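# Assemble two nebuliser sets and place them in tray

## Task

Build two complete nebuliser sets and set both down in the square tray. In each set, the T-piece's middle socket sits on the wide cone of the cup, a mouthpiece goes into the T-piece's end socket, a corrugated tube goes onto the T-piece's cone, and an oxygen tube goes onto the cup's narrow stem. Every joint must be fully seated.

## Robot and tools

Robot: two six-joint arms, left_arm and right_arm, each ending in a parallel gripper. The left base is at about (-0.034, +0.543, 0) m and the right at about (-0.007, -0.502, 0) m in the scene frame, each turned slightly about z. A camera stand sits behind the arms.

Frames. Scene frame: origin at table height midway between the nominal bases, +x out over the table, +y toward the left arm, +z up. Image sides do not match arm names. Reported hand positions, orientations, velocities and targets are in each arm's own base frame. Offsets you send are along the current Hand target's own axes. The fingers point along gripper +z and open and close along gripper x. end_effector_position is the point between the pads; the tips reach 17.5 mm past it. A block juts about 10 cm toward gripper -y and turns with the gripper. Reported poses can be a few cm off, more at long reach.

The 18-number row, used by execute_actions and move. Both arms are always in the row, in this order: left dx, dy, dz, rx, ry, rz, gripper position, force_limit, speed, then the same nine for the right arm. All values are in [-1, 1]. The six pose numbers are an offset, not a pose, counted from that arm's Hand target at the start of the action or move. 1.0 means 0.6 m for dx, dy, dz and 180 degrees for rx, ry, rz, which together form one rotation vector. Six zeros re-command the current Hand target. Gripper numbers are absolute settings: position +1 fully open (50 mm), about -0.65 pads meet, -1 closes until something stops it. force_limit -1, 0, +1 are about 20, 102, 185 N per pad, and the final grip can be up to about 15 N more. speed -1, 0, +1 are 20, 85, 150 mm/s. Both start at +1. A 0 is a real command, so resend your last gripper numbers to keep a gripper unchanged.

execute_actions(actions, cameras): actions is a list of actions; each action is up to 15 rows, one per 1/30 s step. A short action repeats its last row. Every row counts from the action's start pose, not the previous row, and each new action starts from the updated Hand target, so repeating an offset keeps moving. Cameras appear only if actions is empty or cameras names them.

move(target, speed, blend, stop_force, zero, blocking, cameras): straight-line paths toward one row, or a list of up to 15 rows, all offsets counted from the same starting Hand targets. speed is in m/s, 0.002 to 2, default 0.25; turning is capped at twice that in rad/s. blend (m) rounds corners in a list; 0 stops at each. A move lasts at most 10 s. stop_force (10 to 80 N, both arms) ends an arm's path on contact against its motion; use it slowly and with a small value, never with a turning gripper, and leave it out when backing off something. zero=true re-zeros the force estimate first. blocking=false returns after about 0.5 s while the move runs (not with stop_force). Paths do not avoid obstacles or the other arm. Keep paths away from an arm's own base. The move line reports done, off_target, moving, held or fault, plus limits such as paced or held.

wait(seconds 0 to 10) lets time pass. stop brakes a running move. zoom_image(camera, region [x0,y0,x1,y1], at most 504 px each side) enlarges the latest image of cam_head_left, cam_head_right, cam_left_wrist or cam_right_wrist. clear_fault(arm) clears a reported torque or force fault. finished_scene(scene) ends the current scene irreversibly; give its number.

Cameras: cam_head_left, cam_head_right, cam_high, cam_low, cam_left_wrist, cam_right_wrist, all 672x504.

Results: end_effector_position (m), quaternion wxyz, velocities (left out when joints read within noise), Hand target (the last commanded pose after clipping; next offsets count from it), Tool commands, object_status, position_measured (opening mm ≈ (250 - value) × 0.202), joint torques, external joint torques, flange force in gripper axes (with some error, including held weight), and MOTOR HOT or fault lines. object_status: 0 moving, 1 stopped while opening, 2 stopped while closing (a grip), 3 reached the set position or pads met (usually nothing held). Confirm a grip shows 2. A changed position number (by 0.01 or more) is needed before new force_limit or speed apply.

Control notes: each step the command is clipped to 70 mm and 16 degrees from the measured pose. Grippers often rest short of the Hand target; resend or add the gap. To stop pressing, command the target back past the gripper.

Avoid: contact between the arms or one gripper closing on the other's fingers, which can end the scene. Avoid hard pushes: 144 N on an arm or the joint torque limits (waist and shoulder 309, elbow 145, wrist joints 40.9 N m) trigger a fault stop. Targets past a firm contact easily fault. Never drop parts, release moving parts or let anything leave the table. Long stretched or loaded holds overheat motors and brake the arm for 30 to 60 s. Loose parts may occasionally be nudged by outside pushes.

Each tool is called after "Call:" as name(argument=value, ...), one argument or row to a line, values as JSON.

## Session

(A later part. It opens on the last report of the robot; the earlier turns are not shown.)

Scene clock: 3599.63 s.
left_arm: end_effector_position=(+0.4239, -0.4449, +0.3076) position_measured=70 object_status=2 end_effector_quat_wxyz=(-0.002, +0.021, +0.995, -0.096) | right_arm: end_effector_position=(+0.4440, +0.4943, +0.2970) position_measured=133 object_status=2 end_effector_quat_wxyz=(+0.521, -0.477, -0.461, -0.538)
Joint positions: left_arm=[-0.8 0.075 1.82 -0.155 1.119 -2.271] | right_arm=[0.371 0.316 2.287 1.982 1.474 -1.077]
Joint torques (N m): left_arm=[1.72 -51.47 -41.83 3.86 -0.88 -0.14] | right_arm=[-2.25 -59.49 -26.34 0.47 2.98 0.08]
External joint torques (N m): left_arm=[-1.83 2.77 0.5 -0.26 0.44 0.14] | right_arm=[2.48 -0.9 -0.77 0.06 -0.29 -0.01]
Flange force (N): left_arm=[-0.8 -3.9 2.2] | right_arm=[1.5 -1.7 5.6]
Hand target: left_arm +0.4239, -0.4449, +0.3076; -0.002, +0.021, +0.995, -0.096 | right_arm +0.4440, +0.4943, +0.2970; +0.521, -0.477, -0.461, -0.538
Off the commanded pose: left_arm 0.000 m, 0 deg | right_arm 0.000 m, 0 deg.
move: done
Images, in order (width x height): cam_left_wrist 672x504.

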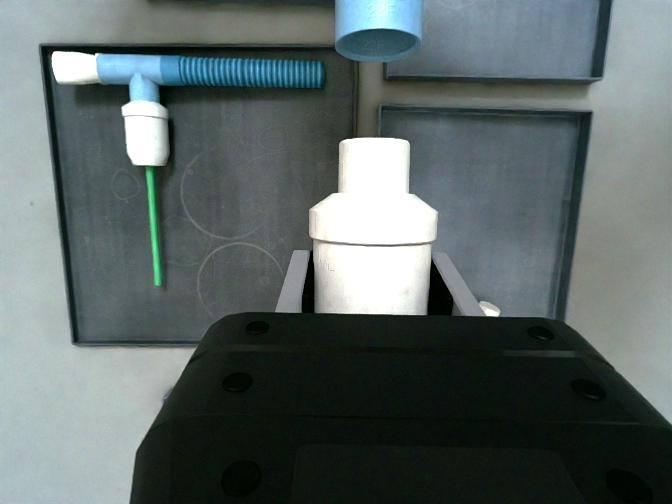

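Call:
move(
  target=[0.0007,-0.02945,0.00572,0.0083,0.0004,0.0022,-1,0.4,-0.8,0,0,0,0,0,0,-1,0.5,-0.7],
  speed=0.08,
  cameras=["cam_left_wrist"],
)

Call:
zoom_image(
  camera="cam_left_wrist",
  region=[316, 40, 446, 240],
)

Scene clock: 3620.70 s.
left_arm: end_effector_position=(+0.4227, -0.4628, +0.3076) position_measured=70 object_status=2 end_effector_quat_wxyz=(-0.003, +0.024, +0.994, -0.109) | right_arm: end_effector_position=(+0.4440, +0.4943, +0.2970) position_measured=133 object_status=2 end_effector_quat_wxyz=(+0.521, -0.477, -0.461, -0.538)
Joint positions: left_arm=[-0.813 0.087 1.81 -0.176 1.099 -2.267] | right_arm=[0.371 0.316 2.287 1.982 1.474 -1.077]
Joint torques (N m): left_arm=[1.57 -52.67 -41.85 3.77 -0.92 -0.15] | right_arm=[-2.27 -59.1 -26.35 0.45 2.98 0.08]
External joint torques (N m): left_arm=[-1.65 2.56 0.6 -0.24 0.45 0.15] | right_arm=[2.02 -1.26 -0.89 0.13 -0.3 0]
Flange force (N): left_arm=[-0.7 -3.3 2.2] | right_arm=[2.4 -1.6 4.8]
Hand target: left_arm +0.4227, -0.4628, +0.3076; -0.003, +0.024, +0.994, -0.109 | right_arm +0.4440, +0.4943, +0.2970; +0.521, -0.477, -0.461, -0.538
Off the commanded pose: left_arm 0.000 m, 0 deg | right_arm 0.000 m, 0 deg.
move: done
Images, in order (width x height): cam_left_wrist 672x504.

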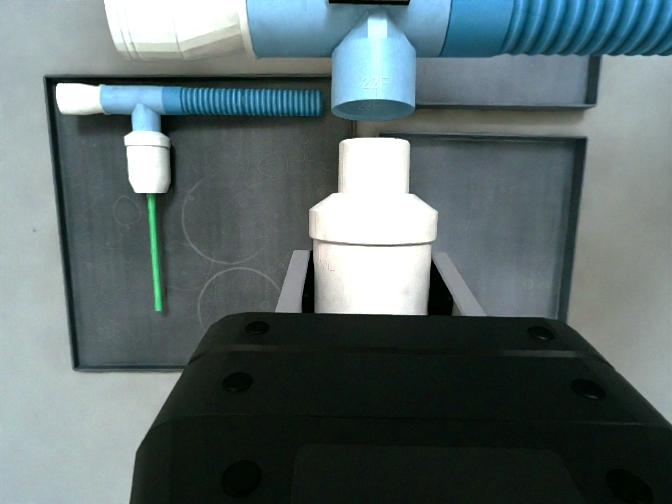

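Scaled by 2.520 from the camera's 672x504 image, which has a finer 960x720 frame.

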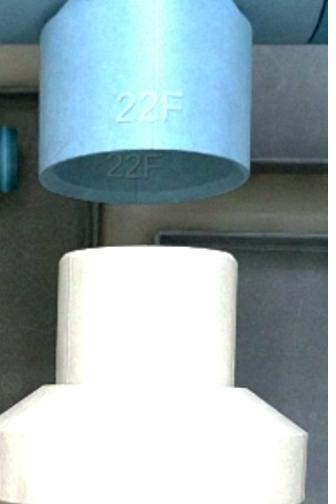

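Call:
move(
  target=[
    [-0.0004,-0.0033,0.0007,0,-0.0007,-0.0033,-1,0.4,-0.8,0,0,0,0,0,0,-1,0.5,-0.7],
    [-0.0004,-0.0261,0.0052,0,-0.0007,-0.0033,-1,0.4,-0.8,0,0,0,0,0,0,-1,0.5,-0.7],
  ],
  speed=[0.03,0.014],
  stop_force=22,
  cameras=["cam_left_wrist"],
)

Call:
zoom_image(
  camera="cam_left_wrist",
  region=[316, 40, 446, 240],
)

Scene clock: 3632.20 s.
left_arm: end_effector_position=(+0.4222, -0.4788, +0.3079) position_measured=70 object_status=2 end_effector_quat_wxyz=(-0.002, +0.019, +0.994, -0.109) | right_arm: end_effector_position=(+0.4440, +0.4943, +0.2970) position_measured=133 object_status=2 end_effector_quat_wxyz=(+0.521, -0.477, -0.461, -0.538)
Joint positions: left_arm=[-0.833 0.103 1.792 -0.171 1.096 -2.299] | right_arm=[0.371 0.316 2.287 1.982 1.474 -1.077]
Joint torques (N m): left_arm=[-2.02 -52.73 -41.46 2.59 -1.25 -0.03] | right_arm=[-1.4 -59.89 -29.13 1.45 3.16 0.11]
External joint torques (N m): left_arm=[1.82 0.74 -0.13 0.98 0.74 0.03] | right_arm=[1.19 -0.21 2.05 -0.87 -0.48 -0.04]
Flange force (N): left_arm=[-3.3 0.8 -1.5] | right_arm=[0.1 -3.9 -0.5]
Hand target: left_arm +0.4222, -0.4788, +0.3079; -0.002, +0.019, +0.994, -0.109 | right_arm +0.4440, +0.4943, +0.2970; +0.521, -0.477, -0.461, -0.538
Off the commanded pose: left_arm 0.000 m, 0 deg | right_arm 0.000 m, 0 deg.
move: done
Images, in order (width x height): cam_left_wrist 672x504.

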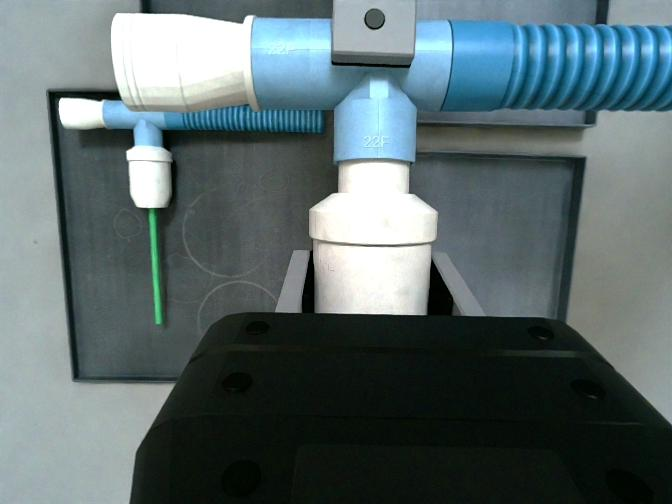

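Scaled by 2.520 from the camera's 672x504 image, which has a finer 960x720 frame.

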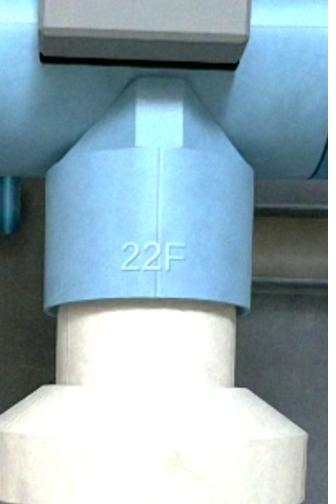

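Call:
move(
  target=[-0.0005,-0.0262,0.0049,0,0,0,-1,0.4,-0.8,0,0,0,0,0,0,-1,0.5,-0.7],
  speed=0.014,
  stop_force=60,
  zero=false,
  cameras=["cam_left_wrist"],
)

Call:
zoom_image(
  camera="cam_left_wrist",
  region=[316, 60, 446, 260],
)

Scene clock: 3638.40 s.
left_arm: end_effector_position=(+0.4221, -0.4838, +0.3080) position_measured=70 object_status=2 end_effector_quat_wxyz=(-0.002, +0.019, +0.994, -0.109) | right_arm: end_effector_position=(+0.4440, +0.4943, +0.2970) position_measured=133 object_status=2 end_effector_quat_wxyz=(+0.521, -0.477, -0.461, -0.538)
Joint positions: left_arm=[-0.839 0.108 1.785 -0.17 1.097 -2.306] | right_arm=[0.371 0.316 2.287 1.982 1.474 -1.077]
Joint torques (N m): left_arm=[-25.11 -41.41 -55.01 -6.86 -11.94 -0.08] | right_arm=[23.65 -63.97 -41.58 1.55 5.27 0.1]
External joint torques (N m): left_arm=[25.08 -10.9 13.57 10.42 11.43 0.08] | right_arm=[-24.01 3.69 14.36 -0.95 -2.59 -0.03]
Flange force (N): left_arm=[-2.0 52.1 -22.0] | right_arm=[-3.6 0.3 -56.0]
Hand target: left_arm +0.4221, -0.4837, +0.3080; -0.002, +0.019, +0.994, -0.109 (not the last commanded pose) | right_arm +0.4440, +0.4943, +0.2970; +0.521, -0.477, -0.461, -0.538
Off the commanded pose: left_arm 0.011 m, 0 deg | right_arm 0.000 m, 0 deg.
move: contact (left_arm)
Images, in order (width x height): cam_left_wrist 672x504.

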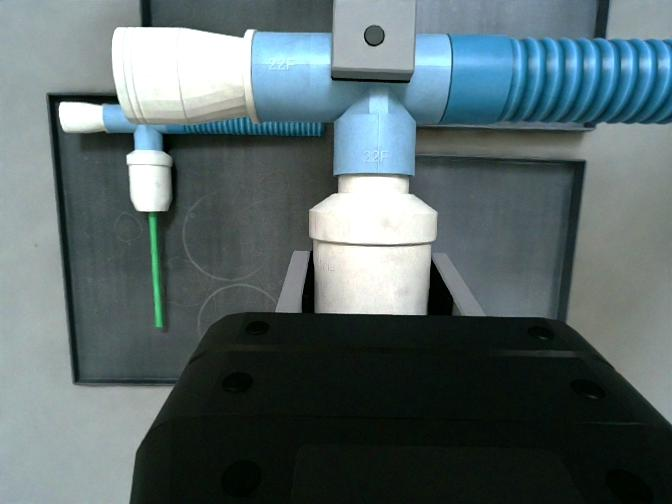

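Scaled by 2.520 from the camera's 672x504 image, which has a finer 960x720 frame.

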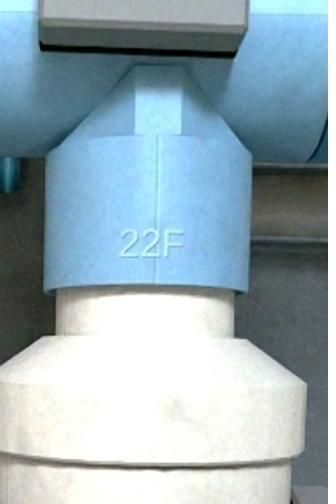

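Call:
move(
  target=[0, -0.013, 0.0026, 0, 0, 0, -1, 0.4, -0.8, 0, 0, 0, 0, 0, 0, -1, 0.5, -0.7],
  speed=0.006,
  stop_force=80,
  zero=false,
  cameras=["cam_left_wrist", "cam_low"],
)

Scene clock: 3669.47 s.
left_arm: end_effector_position=(+0.4220, -0.4862, +0.3081) position_measured=70 object_status=2 end_effector_quat_wxyz=(-0.002, +0.019, +0.994, -0.108) | right_arm: end_effector_position=(+0.4440, +0.4943, +0.2970) position_measured=133 object_status=2 end_effector_quat_wxyz=(+0.521, -0.477, -0.461, -0.538)
Joint positions: left_arm=[-0.842 0.111 1.782 -0.169 1.097 -2.309] | right_arm=[0.371 0.316 2.287 1.982 1.474 -1.077]
Joint torques (N m): left_arm=[-34.71 -36.33 -60.29 -10.75 -16.47 0.01] | right_arm=[33.76 -65.64 -46.96 1.74 6.44 0.11]
External joint torques (N m): left_arm=[34.5 -16.71 18.74 14.31 15.97 -0.01] | right_arm=[-34.17 5.4 19.75 -1.14 -3.77 -0.03]
Flange force (N): left_arm=[-0.7 73.0 -31.8] | right_arm=[-5.1 1.5 -78.6]
Hand target: left_arm +0.4220, -0.4862, +0.3081; -0.002, +0.019, +0.994, -0.109 (not the last commanded pose) | right_arm +0.4440, +0.4943, +0.2970; +0.521, -0.477, -0.461, -0.538
Off the commanded pose: left_arm 0.005 m, 0 deg | right_arm 0.000 m, 0 deg.
move: contact (left_arm)
Images, in order (width x height): cam_low 672x504, cam_left_wrist 672x504.

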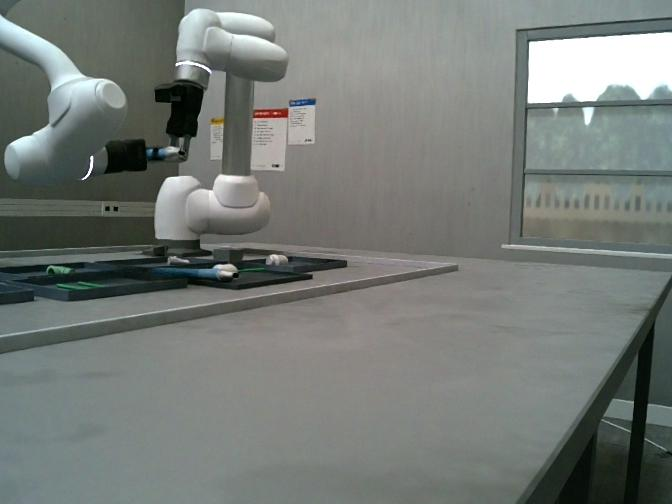

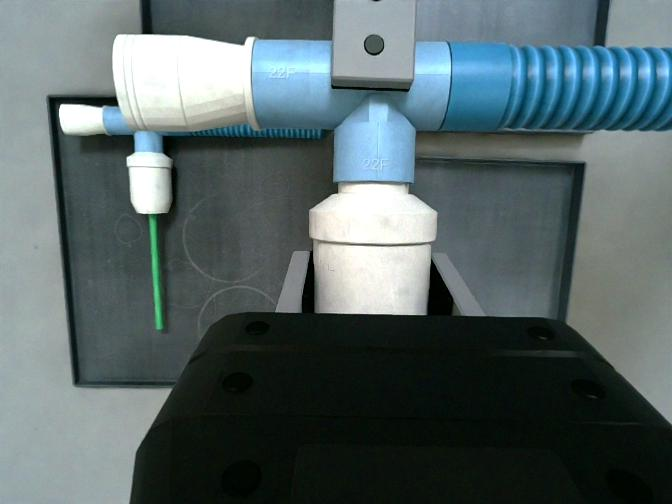

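Call:
zoom_image(
  camera="cam_left_wrist",
  region=[290, 90, 460, 260],
)

Call:
zoom_image(
  camera="cam_left_wrist",
  region=[80, 90, 230, 240],
)

Scaled by 2.965 from the camera's 672x504 image, which has a finer 960x720 frame.

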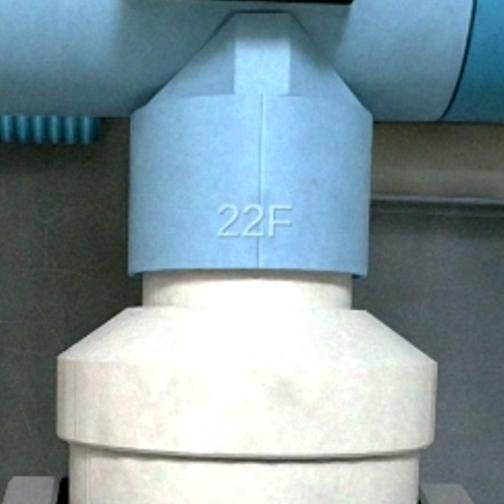

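Scaled by 3.360 from the camera's 672x504 image, which has a finer 960x720 frame.

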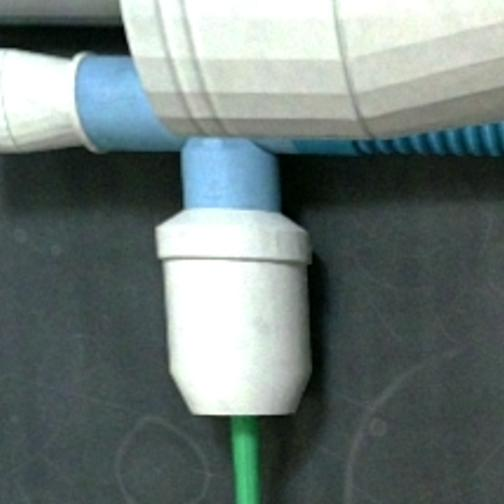

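Call:
move(
  target=[0, -0.0004, -0.0016, 0, 0, 0, -1, 0.4, -0.8, 0, 0, 0, 0, 0, 0, -1, 0.5, -0.7],
  speed=0.01,
)

Call:
move(
  target=[0, -0.0115, 0.0023, 0, 0, 0, -1, 0.4, -0.8, 0, 0, 0, 0, 0, 0, -1, 0.5, -0.7],
  speed=0.006,
  stop_force=80,
  zero=false,
  cameras=["cam_left_wrist"],
)

Call:
zoom_image(
  camera="cam_left_wrist",
  region=[290, 90, 460, 260],
)

Scene clock: 3706.97 s.
left_arm: end_effector_position=(+0.4220, -0.4862, +0.3091) position_measured=70 object_status=2 end_effector_quat_wxyz=(-0.002, +0.019, +0.994, -0.109) | right_arm: end_effector_position=(+0.4440, +0.4943, +0.2970) position_measured=133 object_status=2 end_effector_quat_wxyz=(+0.521, -0.477, -0.461, -0.538)
Joint positions: left_arm=[-0.842 0.11 1.781 -0.169 1.099 -2.309] | right_arm=[0.371 0.316 2.287 1.982 1.474 -1.077]
Joint torques (N m): left_arm=[-28.11 -45.81 -62.21 -8.71 -14.11 0.01] | right_arm=[27.14 -58.59 -39.32 0.21 3.03 0.08]
External joint torques (N m): left_arm=[27.46 -6.7 20.82 12.23 13.62 -0.01] | right_arm=[-27.25 -1.72 12.21 0.36 -0.35 0]
Flange force (N): left_arm=[-0.6 60.1 -16.1] | right_arm=[5.9 0.4 -62.2]
Hand target: left_arm +0.4220, -0.4862, +0.3091; -0.002, +0.019, +0.994, -0.109 | right_arm +0.4440, +0.4943, +0.2970; +0.521, -0.477, -0.461, -0.538
Off the commanded pose: left_arm 0.000 m, 0 deg | right_arm 0.000 m, 0 deg.
move: done

Scene clock: 3707.83 s.
left_arm: end_effector_position=(+0.4220, -0.4879, +0.3092) position_measured=70 object_status=2 end_effector_quat_wxyz=(-0.002, +0.019, +0.994, -0.108) | right_arm: end_effector_position=(+0.4440, +0.4943, +0.2970) position_measured=133 object_status=2 end_effector_quat_wxyz=(+0.521, -0.477, -0.461, -0.538)
Joint positions: left_arm=[-0.844 0.112 1.779 -0.169 1.099 -2.311] | right_arm=[0.371 0.316 2.287 1.982 1.474 -1.077]
Joint torques (N m): left_arm=[-35.5 -43.46 -65.98 -11.66 -16.72 0.11] | right_arm=[32.74 -59.01 -43.42 0.62 3.01 0.06]
External joint torques (N m): left_arm=[35.4 -9.4 24.45 15.23 16.21 -0.11] | right_arm=[-32.9 -1.19 16.24 -0.05 -0.34 0.02]
Flange force (N): left_arm=[-2.6 75.1 -21.3] | right_arm=[5.1 -0.7 -77.1]
Hand target: left_arm +0.4220, -0.4879, +0.3092; -0.002, +0.019, +0.994, -0.108 (not the last commanded pose) | right_arm +0.4440, +0.4943, +0.2970; +0.521, -0.477, -0.461, -0.538
Off the commanded pose: left_arm 0.005 m, 0 deg | right_arm 0.000 m, 0 deg.
move: contact (left_arm)
Images, in order (width x height): cam_left_wrist 672x504.

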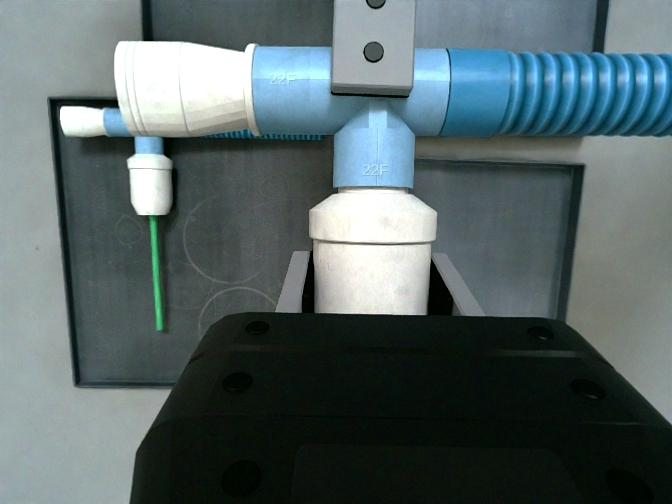

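Scaled by 2.965 from the camera's 672x504 image, which has a finer 960x720 frame.

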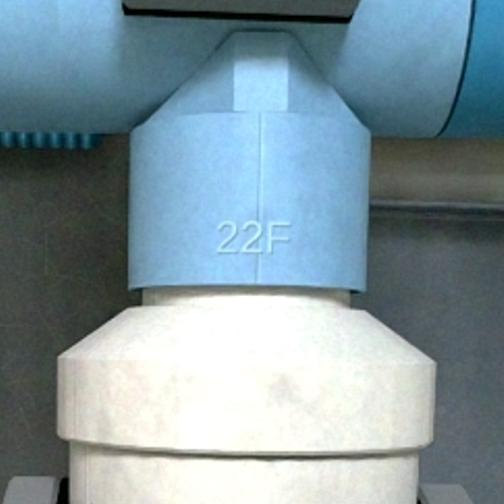

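Call:
move(
  target=[0, -0.0002, -0.0006, 0, 0, 0, -1, 0.4, -0.8, 0, 0, 0, 0, 0, 0, -1, 0.5, -0.7],
  speed=0.01,
)

Call:
move(
  target=[0, -0.0098, 0.0020, 0, 0, 0, -1, 0.4, -0.8, 0, 0, 0, 0, 0, 0, -1, 0.5, -0.7],
  speed=0.006,
  stop_force=80,
  zero=false,
  cameras=["cam_left_wrist"],
)

Call:
zoom_image(
  camera="cam_left_wrist",
  region=[290, 90, 460, 260],
)

Scene clock: 3716.23 s.
left_arm: end_effector_position=(+0.4220, -0.4879, +0.3095) position_measured=70 object_status=2 end_effector_quat_wxyz=(-0.002, +0.019, +0.994, -0.108) | right_arm: end_effector_position=(+0.4440, +0.4943, +0.2970) position_measured=133 object_status=2 end_effector_quat_wxyz=(+0.521, -0.477, -0.461, -0.538)
Joint positions: left_arm=[-0.844 0.112 1.778 -0.169 1.099 -2.311] | right_arm=[0.371 0.316 2.287 1.982 1.474 -1.077]
Joint torques (N m): left_arm=[-35.22 -46.02 -68.35 -11.61 -16.89 0.15] | right_arm=[33.01 -56.49 -41.32 -0.16 1.76 0.03]
External joint torques (N m): left_arm=[35.36 -6.68 26.93 15.19 16.38 -0.15] | right_arm=[-33.02 -3.78 14.13 0.71 0.93 0.04]
Flange force (N): left_arm=[-2.5 76.1 -17.0] | right_arm=[9.5 -0.1 -76.3]
Hand target: left_arm +0.4220, -0.4879, +0.3096; -0.002, +0.019, +0.994, -0.108 | right_arm +0.4440, +0.4943, +0.2970; +0.521, -0.477, -0.461, -0.538
Off the commanded pose: left_arm 0.000 m, 0 deg | right_arm 0.000 m, 0 deg.
move: done

Scene clock: 3716.77 s.
left_arm: end_effector_position=(+0.4220, -0.4879, +0.3095) position_measured=70 object_status=2 end_effector_quat_wxyz=(-0.002, +0.019, +0.994, -0.108) | right_arm: end_effector_position=(+0.4440, +0.4943, +0.2970) position_measured=133 object_status=2 end_effector_quat_wxyz=(+0.521, -0.477, -0.461, -0.538)
Joint positions: left_arm=[-0.844 0.112 1.778 -0.169 1.099 -2.311] | right_arm=[0.371 0.316 2.287 1.982 1.474 -1.077]
Joint torques (N m): left_arm=[-34.92 -46.34 -68.49 -11.64 -17.03 0.04] | right_arm=[33 -56.34 -41.28 -0.28 1.79 0.07]
External joint torques (N m): left_arm=[34.99 -6.76 27.07 15.21 16.53 -0.04] | right_arm=[-33.07 -3.71 14.21 0.84 0.89 0]
Flange force (N): left_arm=[-1.9 76.0 -17.1] | right_arm=[9.2 -0.2 -76.2]
Hand target: left_arm +0.4220, -0.4879, +0.3095; -0.002, +0.019, +0.994, -0.108 (not the last commanded pose) | right_arm +0.4440, +0.4943, +0.2970; +0.521, -0.477, -0.461, -0.538
Off the commanded pose: left_arm 0.006 m, 0 deg | right_arm 0.000 m, 0 deg.
move: contact (left_arm)
Images, in order (width x height): cam_left_wrist 672x504.

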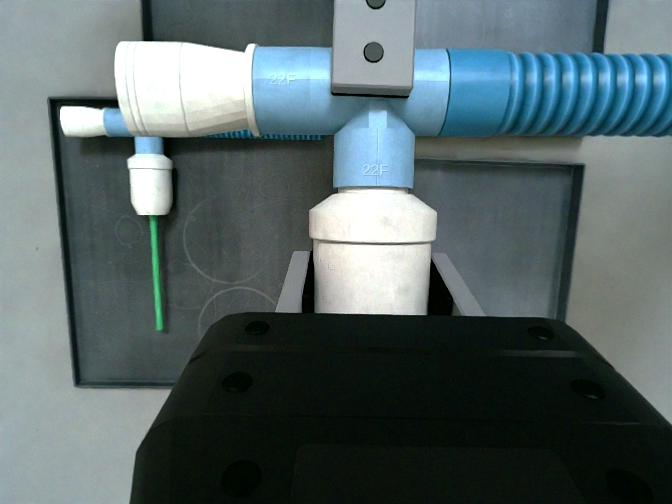

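Scaled by 2.965 from the camera's 672x504 image, which has a finer 960x720 frame.

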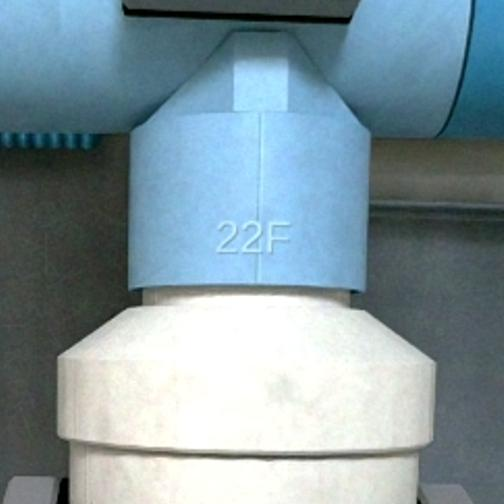

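Call:
move(
  target=[0, -0.0098, 0.0020, 0, 0, 0, -1, 0.4, -0.8, 0, 0, 0, 0, 0, 0, -1, 0.5, -0.7],
  speed=0.004,
  stop_force=22,
  zero=true,
  cameras=["cam_left_wrist"],
)

Call:
zoom_image(
  camera="cam_left_wrist",
  region=[290, 90, 460, 260],
)

Scene clock: 3721.10 s.
left_arm: end_effector_position=(+0.4219, -0.4897, +0.3095) position_measured=70 object_status=2 end_effector_quat_wxyz=(-0.002, +0.019, +0.994, -0.108) | right_arm: end_effector_position=(+0.4440, +0.4943, +0.2970) position_measured=133 object_status=2 end_effector_quat_wxyz=(+0.521, -0.477, -0.461, -0.538)
Joint positions: left_arm=[-0.846 0.114 1.776 -0.168 1.099 -2.314] | right_arm=[0.371 0.316 2.287 1.982 1.474 -1.077]
Joint torques (N m): left_arm=[-44.6 -40.25 -72.16 -15.2 -20.84 0.13] | right_arm=[42.56 -58.9 -47.17 0.26 2.89 0.13]
External joint torques (N m): left_arm=[44.47 -12.95 30.65 18.77 20.34 -0.13] | right_arm=[-42.66 -1.41 20 0.3 -0.2 -0.06]
Flange force (N): left_arm=[-2.2 95.3 -27.4] | right_arm=[6.2 0.7 -98.6]
Hand target: left_arm +0.4219, -0.4897, +0.3096; -0.002, +0.019, +0.994, -0.108 (not the last commanded pose) | right_arm +0.4440, +0.4943, +0.2970; +0.521, -0.477, -0.461, -0.538
Off the commanded pose: left_arm 0.004 m, 0 deg | right_arm 0.000 m, 0 deg.
move: contact (left_arm)
Images, in order (width x height): cam_left_wrist 672x504.

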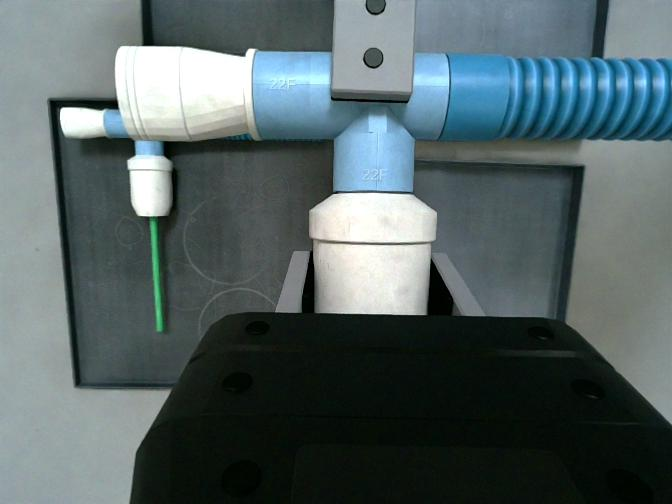

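Scaled by 2.965 from the camera's 672x504 image, which has a finer 960x720 frame.

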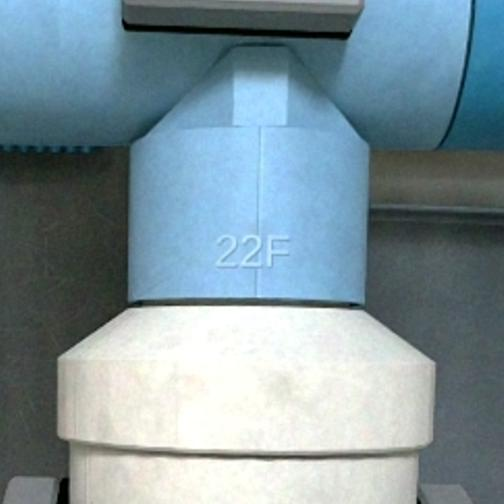

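Call:
move(
  target=[0, -0.0065, 0.0013, 0, 0, 0, -1, 0.4, -0.8, 0, 0, 0, 0, 0, 0, -1, 0.5, -0.7],
  speed=0.004,
  stop_force=12,
  zero=true,
  cameras=["cam_left_wrist"],
)

Call:
zoom_image(
  camera="cam_left_wrist",
  region=[290, 90, 460, 260],
)

Scene clock: 3730.70 s.
left_arm: end_effector_position=(+0.4219, -0.4904, +0.3095) position_measured=70 object_status=2 end_effector_quat_wxyz=(-0.002, +0.019, +0.994, -0.108) | right_arm: end_effector_position=(+0.4440, +0.4943, +0.2970) position_measured=133 object_status=2 end_effector_quat_wxyz=(+0.521, -0.477, -0.461, -0.538)
Joint positions: left_arm=[-0.847 0.114 1.775 -0.168 1.1 -2.315] | right_arm=[0.371 0.316 2.287 1.982 1.474 -1.077]
Joint torques (N m): left_arm=[-53.31 -36.27 -77.23 -18.56 -24.54 0.15] | right_arm=[50.43 -59.13 -51.36 0.19 2.98 0.1]
External joint torques (N m): left_arm=[53.16 -17 35.57 22.14 24.03 -0.15] | right_arm=[-50.63 -0.85 24.21 0.38 -0.31 -0.02]
Flange force (N): left_arm=[-2.3 114.0 -34.4] | right_arm=[5.8 0.9 -117.1]
Hand target: left_arm +0.4219, -0.4904, +0.3095; -0.002, +0.019, +0.994, -0.108 (not the last commanded pose) | right_arm +0.4440, +0.4943, +0.2970; +0.521, -0.477, -0.461, -0.538
Off the commanded pose: left_arm 0.003 m, 0 deg | right_arm 0.000 m, 0 deg.
move: contact (left_arm)
Images, in order (width x height): cam_left_wrist 672x504.

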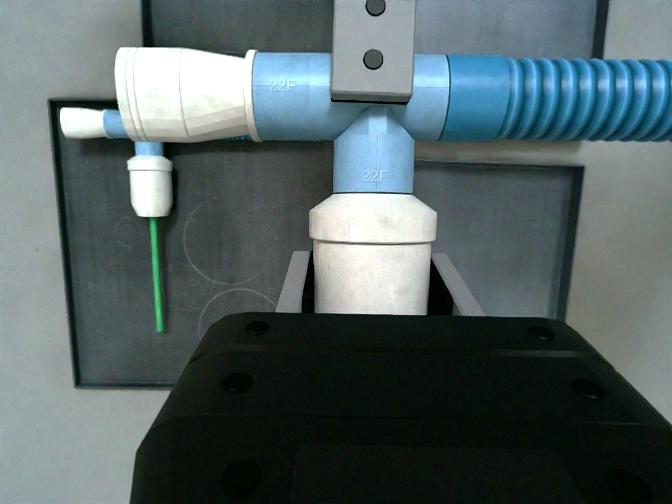

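Scaled by 2.965 from the camera's 672x504 image, which has a finer 960x720 frame.

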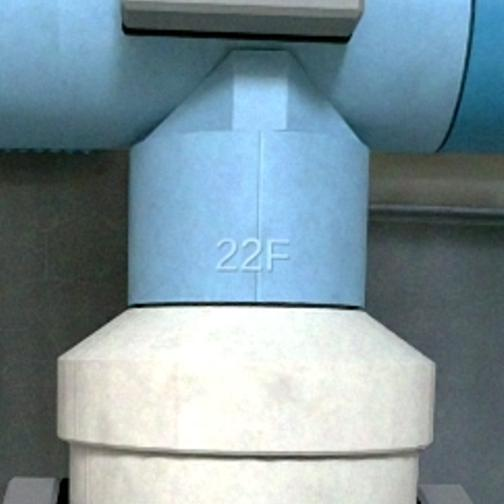

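Call:
move(
  target=[
    [0, 0.0059, -0.0012, 0, 0, 0, -1, 0.4, -0.8, 0, 0, 0, 0, 0, 0, -1, 0.5, -0.7],
    [0, 0.0059, -0.0012, 0, 0, 0, 1, 0.4, -0.6, 0, 0, 0, 0, 0, 0, -1, 0.5, -0.7],
    [0, 0.0059, -0.2512, 0, 0, 0, 1, 0.4, -0.6, 0, 0, 0, 0, 0, 0, -1, 0.5, -0.7],
    [-0.137, -0.1489, -0.207, -0.0273, -0.0267, -0.2456, 1, 0.4, -0.6, 0, -0.2333, 0, 0, 0, 0, -1, 0.5, -0.7],
    [-0.1966, -0.4773, 0.2918, -0.0545, -0.0534, -0.4912, 1, 0.4, -0.6, 0, -0.2333, 0, 0, 0, 0, -1, 0.5, -0.7],
  ],
  speed=[0.02, 0.02, 0.25, 0.35, 0.35],
  blend=[0, 0, 0.02, 0.04, 0],
  cameras=["cam_left_wrist", "cam_high"],
)

Scene clock: 3783.50 s.
left_arm: end_effector_position=(+0.5276, -0.8120, +0.2004) position_measured=3 object_status=3 end_effector_quat_wxyz=(+0.000, +0.686, -0.728, +0.000) | right_arm: end_effector_position=(+0.3041, +0.4990, +0.2970) position_measured=133 object_status=2 end_effector_quat_wxyz=(+0.521, -0.477, -0.461, -0.538)
Joint positions: left_arm=[-1.03 0.746 1.035 -0.001 1.36 -4.112] | right_arm=[0.526 0.181 2.499 2.129 1.444 -1.18]
Joint torques (N m): left_arm=[1.51 -116.65 -42.8 4.54 -0.47 -0.18] | right_arm=[-2.03 -42.17 -23.91 0.05 3.18 0.11]
External joint torques (N m): left_arm=[-0.61 2.53 0.26 -0.22 0.41 0.17] | right_arm=[2.18 -1.55 -0.58 0.06 -0.35 -0.03]
Flange force (N): left_arm=[3.8 -2.2 0.7] | right_arm=[3.8 -4.1 5.6]
Hand target: left_arm +0.5277, -0.8120, +0.2003; +0.000, +0.686, -0.728, +0.000 | right_arm +0.3041, +0.4990, +0.2970; +0.521, -0.477, -0.461, -0.538
Off the commanded pose: left_arm 0.000 m, 0 deg | right_arm 0.000 m, 0 deg.
move: done
Images, in order (width x height): cam_high 672x504, cam_left_wrist 672x504.

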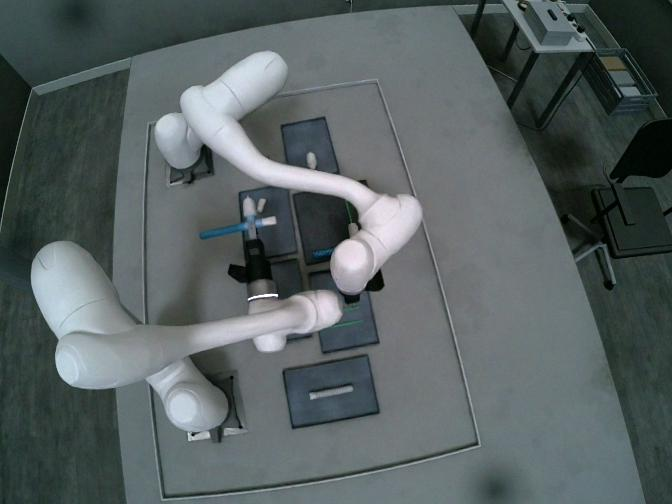

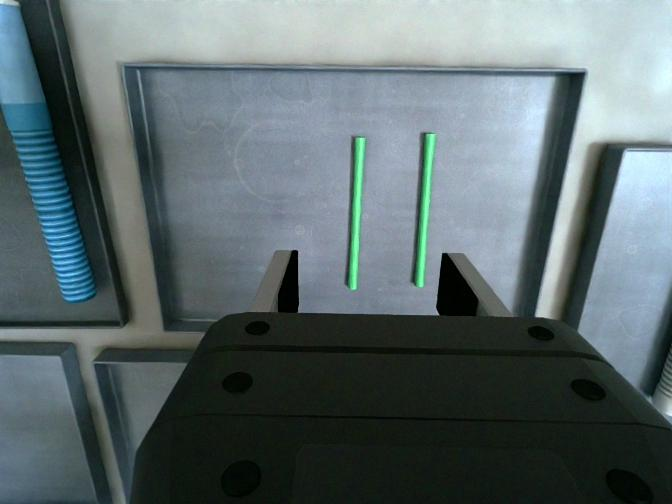

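Call:
move(
  target=[
    [0.0097, -0.0242, 0.21, 0, 0, 0.0111, 0, 0.4, -0.2, 0, -0.2333, 0, 0, 0, 0, -1, 0.5, -0.7],
    [0.0097, -0.0242, 0.2913, 0, 0, 0.0111, 0, 0.4, -0.2, 0, -0.2333, 0, 0, 0, 0, -1, 0.5, -0.7],
    [0.0097, -0.0242, 0.2913, 0, 0, 0.0111, -1, 0.2, -0.8, 0, -0.2333, 0, 0, 0, 0, -1, 0.5, -0.7],
    [0.0097, -0.0242, 0.12, 0, 0, 0.0111, -1, 0.2, -0.8, 0, -0.2333, 0, 0, 0, 0, -1, 0.5, -0.7],
  ],
  speed=[0.25, 0.08, 0.05, 0.15],
  blend=[0.005, 0, 0, 0],
  cameras=["cam_left_wrist"],
)

Scene clock: 3808.90 s.
left_arm: end_effector_position=(+0.5418, -0.8187, +0.1284) position_measured=225 object_status=2 end_effector_quat_wxyz=(+0.000, -0.673, +0.740, +0.000) | right_arm: end_effector_position=(+0.1642, +0.5037, +0.2971) position_measured=133 object_status=2 end_effector_quat_wxyz=(+0.521, -0.477, -0.461, -0.538)
Joint positions: left_arm=[-1.021 0.804 1.064 -0.001 1.273 -4.069] | right_arm=[0.818 0.054 2.665 2.412 1.373 -1.291]
Joint torques (N m): left_arm=[1.78 -120.42 -41.97 4.41 -0.39 -0.16] | right_arm=[-1.99 -27.59 -22.56 -0.5 3.29 0.11]
External joint torques (N m): left_arm=[-1.93 3.45 0.51 -0.23 0.33 0.16] | right_arm=[1.96 -1.08 -0.34 0.02 -0.37 -0.03]
Flange force (N): left_arm=[4.9 -1.6 1.9] | right_arm=[4.1 -6.5 5.0]
Hand target: left_arm +0.5418, -0.8187, +0.1283; +0.000, -0.673, +0.740, +0.000 | right_arm +0.1642, +0.5037, +0.2971; +0.521, -0.477, -0.461, -0.538
Off the commanded pose: left_arm 0.000 m, 0 deg | right_arm 0.000 m, 0 deg.
move: done
Images, in order (width x height): cam_left_wrist 672x504.

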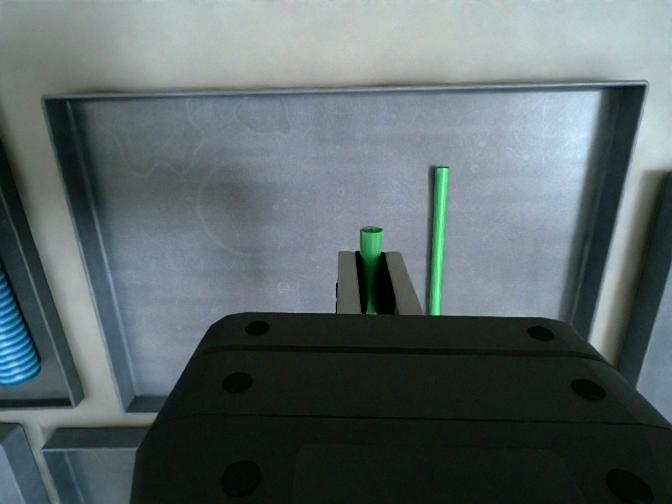

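Call:
zoom_image(
  camera="cam_left_wrist",
  region=[320, 210, 420, 320],
)

Scaled by 4.582 from the camera's 672x504 image, which has a finer 960x720 frame.

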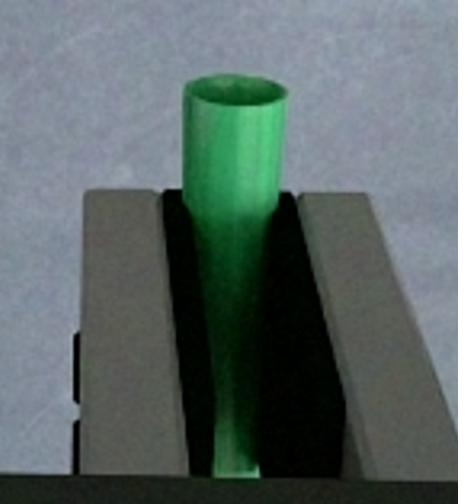

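Call:
move(
  target=[
    [0, 0, 0.171, 0, 0, 0, -1, 0.2, -0.8, 0, 0.2333, 0, 0, 0, 0, -1, 0.5, -0.7],
    [0, 0, 0.171, 0, 0, 0, -0.1, 0.2, -0.8, 0, 0.2333, 0, 0, 0, 0, -1, 0.5, -0.7],
    [0, 0.0158, 0.1705, 0, 0, 0, -0.1, 0.2, -0.8, 0, 0.2333, 0, 0, 0, 0, -1, 0.5, -0.7],
    [0, 0.0158, 0.1712, 0, 0, 0, -1, 0.2, -0.8, 0, 0.2333, 0, 0, 0, 0, -1, 0.5, -0.7],
    [0, 0.0158, 0.02, 0, 0, 0, -1, 0.2, -0.8, 0, 0.2333, 0, 0, 0, 0, -1, 0.5, -0.7],
  ],
  speed=[0.12, 0.05, 0.03, 0.03, 0.15],
  cameras=["cam_left_wrist"],
)

Call:
zoom_image(
  camera="cam_left_wrist",
  region=[320, 180, 420, 320],
)

Scene clock: 3833.40 s.
left_arm: end_effector_position=(+0.5404, -0.8188, +0.0256) position_measured=167 object_status=3 end_effector_quat_wxyz=(+0.000, -0.673, +0.740, +0.000) | right_arm: end_effector_position=(+0.3041, +0.4990, +0.2970) position_measured=133 object_status=2 end_effector_quat_wxyz=(+0.521, -0.477, -0.461, -0.538)
Joint positions: left_arm=[-1.022 0.87 1.138 -0.001 1.134 -4.07] | right_arm=[0.526 0.181 2.499 2.129 1.444 -1.18]
Joint torques (N m): left_arm=[4.33 -122.95 -40.17 4.21 -0.48 -0.25] | right_arm=[-2.19 -42.23 -24.03 0.06 3.18 0.12]
External joint torques (N m): left_arm=[-4.14 2.79 0.62 -0.22 0.42 0.25] | right_arm=[2.03 -1.21 -0.41 0.09 -0.37 -0.04]
Flange force (N): left_arm=[4.9 1.2 1.9] | right_arm=[3.0 -3.9 5.3]
Hand target: left_arm +0.5405, -0.8187, +0.0255; +0.000, -0.673, +0.740, +0.000 (not the last commanded pose) | right_arm +0.3041, +0.4990, +0.2970; +0.521, -0.477, -0.461, -0.538
Tool commands: left_gripper/position=-0.1 left_gripper/force_limit=+0.2 left_gripper/speed=-0.8 right_gripper/position=-1.0 right_gripper/force_limit=+0.5 right_gripper/speed=-0.7
Off the commanded pose: left_arm 0.091 m, 0 deg | right_arm 0.000 m, 0 deg.
move: held (left_arm; a check stopped the path); path passed 2 of 5 targets; target 4's new numbers were not sent; limits=held
pose unreachable (left arm): on one or more control steps of this call, first in action 0 (counted from 0), this arm could not follow its commanded pose, so it was not sent that pose on those steps. It may still have moved: this result reports where it is.
cause: moving toward the commanded pose would bring a part of the arm too close to another arm (a part of this arm just beyond joint 5 (wrist pitch) and a part of the right arm just beyond its joint 4 (forearm roll), at the place that arm is still heading or pushing toward).
Images, in order (width x height): cam_left_wrist 672x504.

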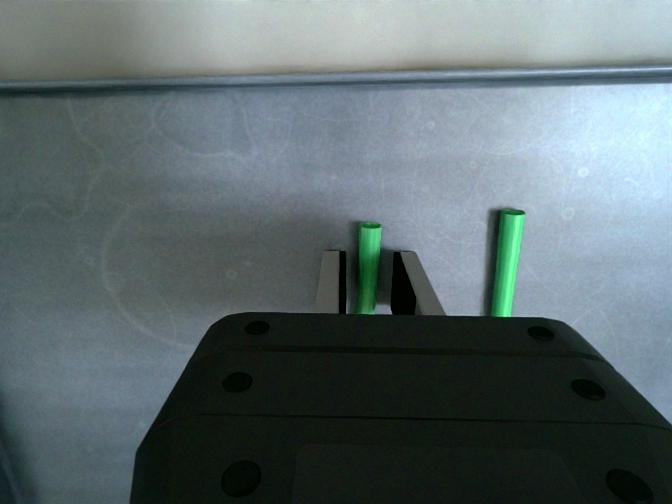

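Scaled by 3.600 from the camera's 672x504 image, which has a finer 960x720 frame.

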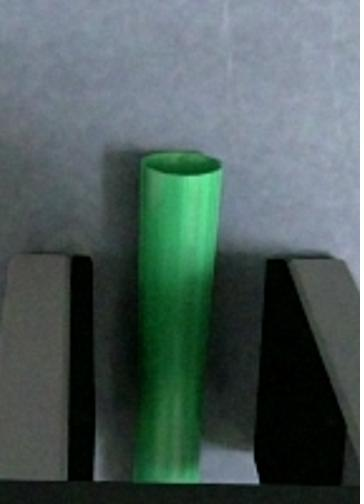

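Call:
move(
  target=[
    [0, 0, 0, 0, 0, 0, -0.1, 0.2, -0.8, 0, -0.1167, 0, 0, 0, 0, -1, 0.5, -0.7],
    [0, 0.0137, -0.0003, 0, 0, 0, -0.1, 0.2, -0.8, 0, -0.1167, 0, 0, 0, 0, -1, 0.5, -0.7],
    [0, 0.0137, 0.0002, 0, 0, 0, -1, 0.2, -0.8, 0, -0.1167, 0, 0, 0, 0, -1, 0.5, -0.7],
    [0, 0.0137, -0.17, 0, 0, 0, -1, 0.2, -0.8, 0, -0.1167, 0, 0, 0, 0, -1, 0.5, -0.7],
  ],
  speed=[0.15, 0.04, 0.03, 0.15],
  cameras=["cam_left_wrist"],
)

Call:
zoom_image(
  camera="cam_left_wrist",
  region=[320, 180, 420, 320],
)

Scene clock: 3847.30 s.
left_arm: end_effector_position=(+0.5323, -0.8179, +0.1276) position_measured=228 object_status=2 end_effector_quat_wxyz=(+0.000, -0.673, +0.740, +0.000) | right_arm: end_effector_position=(+0.2341, +0.5014, +0.2971) position_measured=133 object_status=2 end_effector_quat_wxyz=(+0.521, -0.477, -0.461, -0.538)
Joint positions: left_arm=[-1.029 0.794 1.084 -0.001 1.263 -4.076] | right_arm=[0.648 0.115 2.59 2.246 1.415 -1.232]
Joint torques (N m): left_arm=[1.7 -119.77 -41.3 4.4 -0.46 -0.12] | right_arm=[-2.32 -34.48 -23.03 -0.17 3.26 0.09]
External joint torques (N m): left_arm=[-1.68 3.62 0.02 -0.23 0.41 0.12] | right_arm=[2.18 -0.86 -0.48 0.04 -0.4 -0.01]
Flange force (N): left_arm=[6.3 -3.0 1.4] | right_arm=[2.7 -5.0 6.2]
Hand target: left_arm +0.5324, -0.8179, +0.1275; +0.000, -0.673, +0.740, +0.000 | right_arm +0.2341, +0.5014, +0.2971; +0.521, -0.477, -0.461, -0.538
Off the commanded pose: left_arm 0.000 m, 0 deg | right_arm 0.000 m, 0 deg.
move: done
Images, in order (width x height): cam_left_wrist 672x504.

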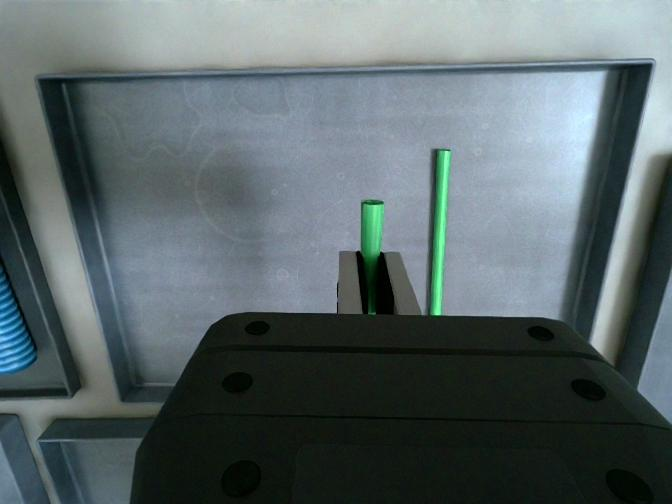

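Scaled by 3.600 from the camera's 672x504 image, which has a finer 960x720 frame.

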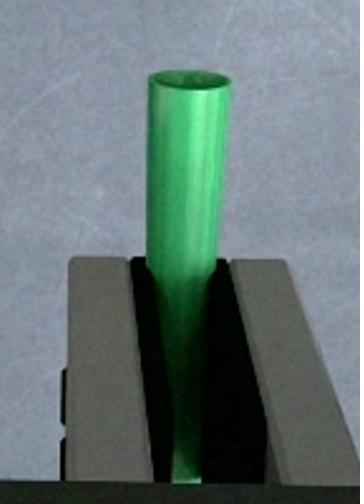

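Call:
move(
  target=[
    [-0.2353, 0.0189, -0.4542, 0, 0, 0.12, -1, 0.2, -0.8, 0, 0, 0, 0, 0, 0, -1, 0.5, -0.7],
    [-0.7948, 0.2382, -0.4875, 0, 0, 0.4, -1, 0.2, -0.8, 0, 0.1167, 0, 0, 0, 0, -1, 0.5, -0.7],
    [-0.737, 0.4696, -0.3875, 0, 0, 0.4839, -1, 0.2, -0.8, 0, 0.1167, 0, 0, 0, 0, -1, 0.5, -0.7],
    [-0.6915, 0.4754, -0.3175, 0, 0, 0.4839, -1, 0.2, -0.8, 0, 0.1167, 0, 0, 0, 0, -1, 0.5, -0.7],
  ],
  speed=[0.35, 0.4, 0.35, 0.12],
  blend=[0.06, 0.06, 0.02, 0],
  cameras=["cam_left_wrist", "cam_low", "cam_right_wrist"],
)

Call:
zoom_image(
  camera="cam_left_wrist",
  region=[290, 120, 450, 320],
)

Call:
zoom_image(
  camera="cam_low",
  region=[120, 80, 300, 220],
)

Scene clock: 3889.90 s.
left_arm: end_effector_position=(+0.2875, -0.3779, +0.3178) position_measured=228 object_status=2 end_effector_quat_wxyz=(+0.000, +0.022, +1.000, +0.000) | right_arm: end_effector_position=(+0.3041, +0.4990, +0.2970) position_measured=133 object_status=2 end_effector_quat_wxyz=(+0.521, -0.477, -0.461, -0.538)
Joint positions: left_arm=[-0.993 -0.1 1.963 0 1.278 -2.52] | right_arm=[0.526 0.181 2.499 2.129 1.444 -1.18]
Joint torques (N m): left_arm=[2.03 -33.13 -42.27 4.34 -0.49 -0.15] | right_arm=[-1.99 -42.71 -23.93 0.04 3.17 0.11]
External joint torques (N m): left_arm=[-2 2.28 0.69 -0.24 0.41 0.15] | right_arm=[1.82 -0.77 -0.48 0.11 -0.36 -0.03]
Flange force (N): left_arm=[1.4 -4.4 1.3] | right_arm=[1.9 -3.1 5.1]
Hand target: left_arm +0.2875, -0.3779, +0.3178; +0.000, +0.022, +1.000, +0.000 | right_arm +0.3041, +0.4990, +0.2970; +0.521, -0.477, -0.461, -0.538
Off the commanded pose: left_arm 0.000 m, 0 deg | right_arm 0.000 m, 0 deg.
move: done
Images, in order (width x height): cam_low 672x504, cam_left_wrist 672x504, cam_right_wrist 672x504.

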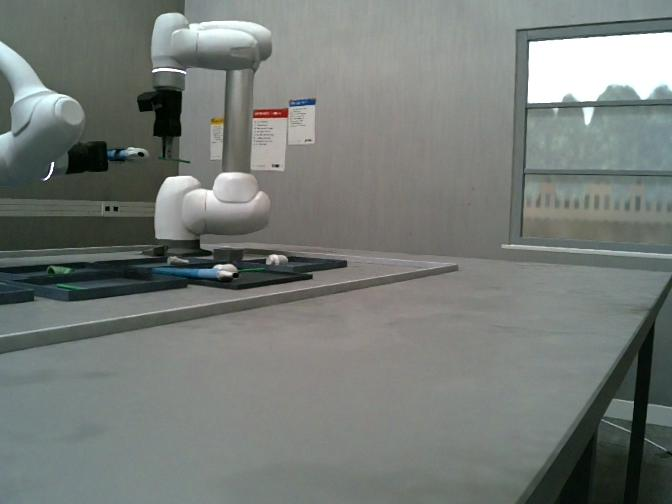

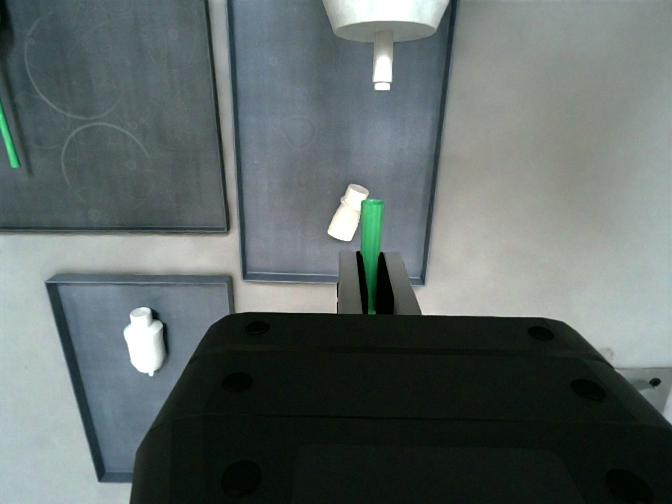

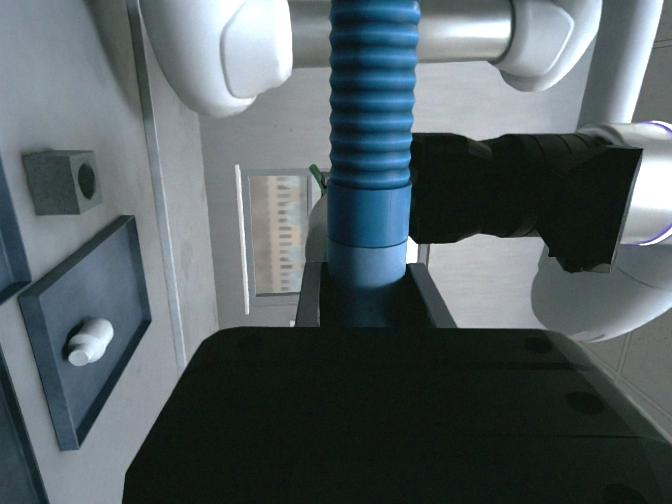

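Scaled by 2.520 from the camera's 672x504 image, which has a finer 960x720 frame.

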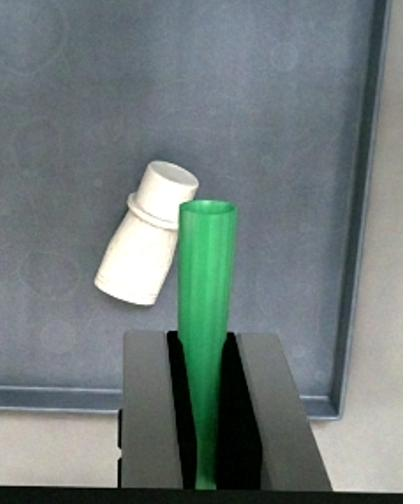

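Scaled by 2.800 from the camera's 672x504 image, which has a finer 960x720 frame.

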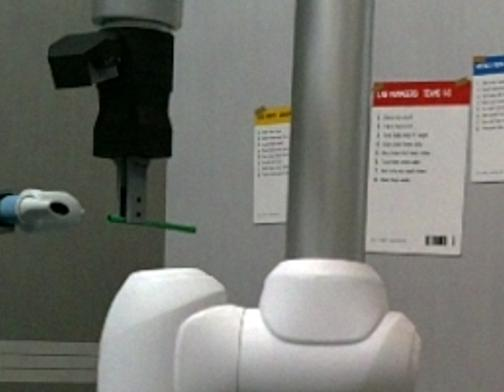

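Call:
zoom_image(
  camera="cam_low",
  region=[120, 135, 200, 175],
)

Call:
zoom_image(
  camera="cam_left_wrist",
  region=[310, 0, 460, 110],
)

Scaled by 6.300 from the camera's 672x504 image, which has a finer 960x720 frame.

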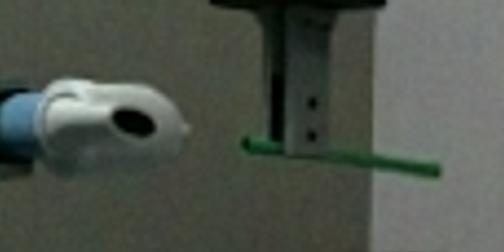

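Scaled by 3.360 from the camera's 672x504 image, which has a finer 960x720 frame.

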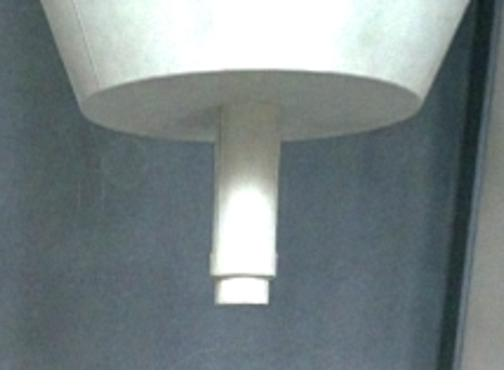

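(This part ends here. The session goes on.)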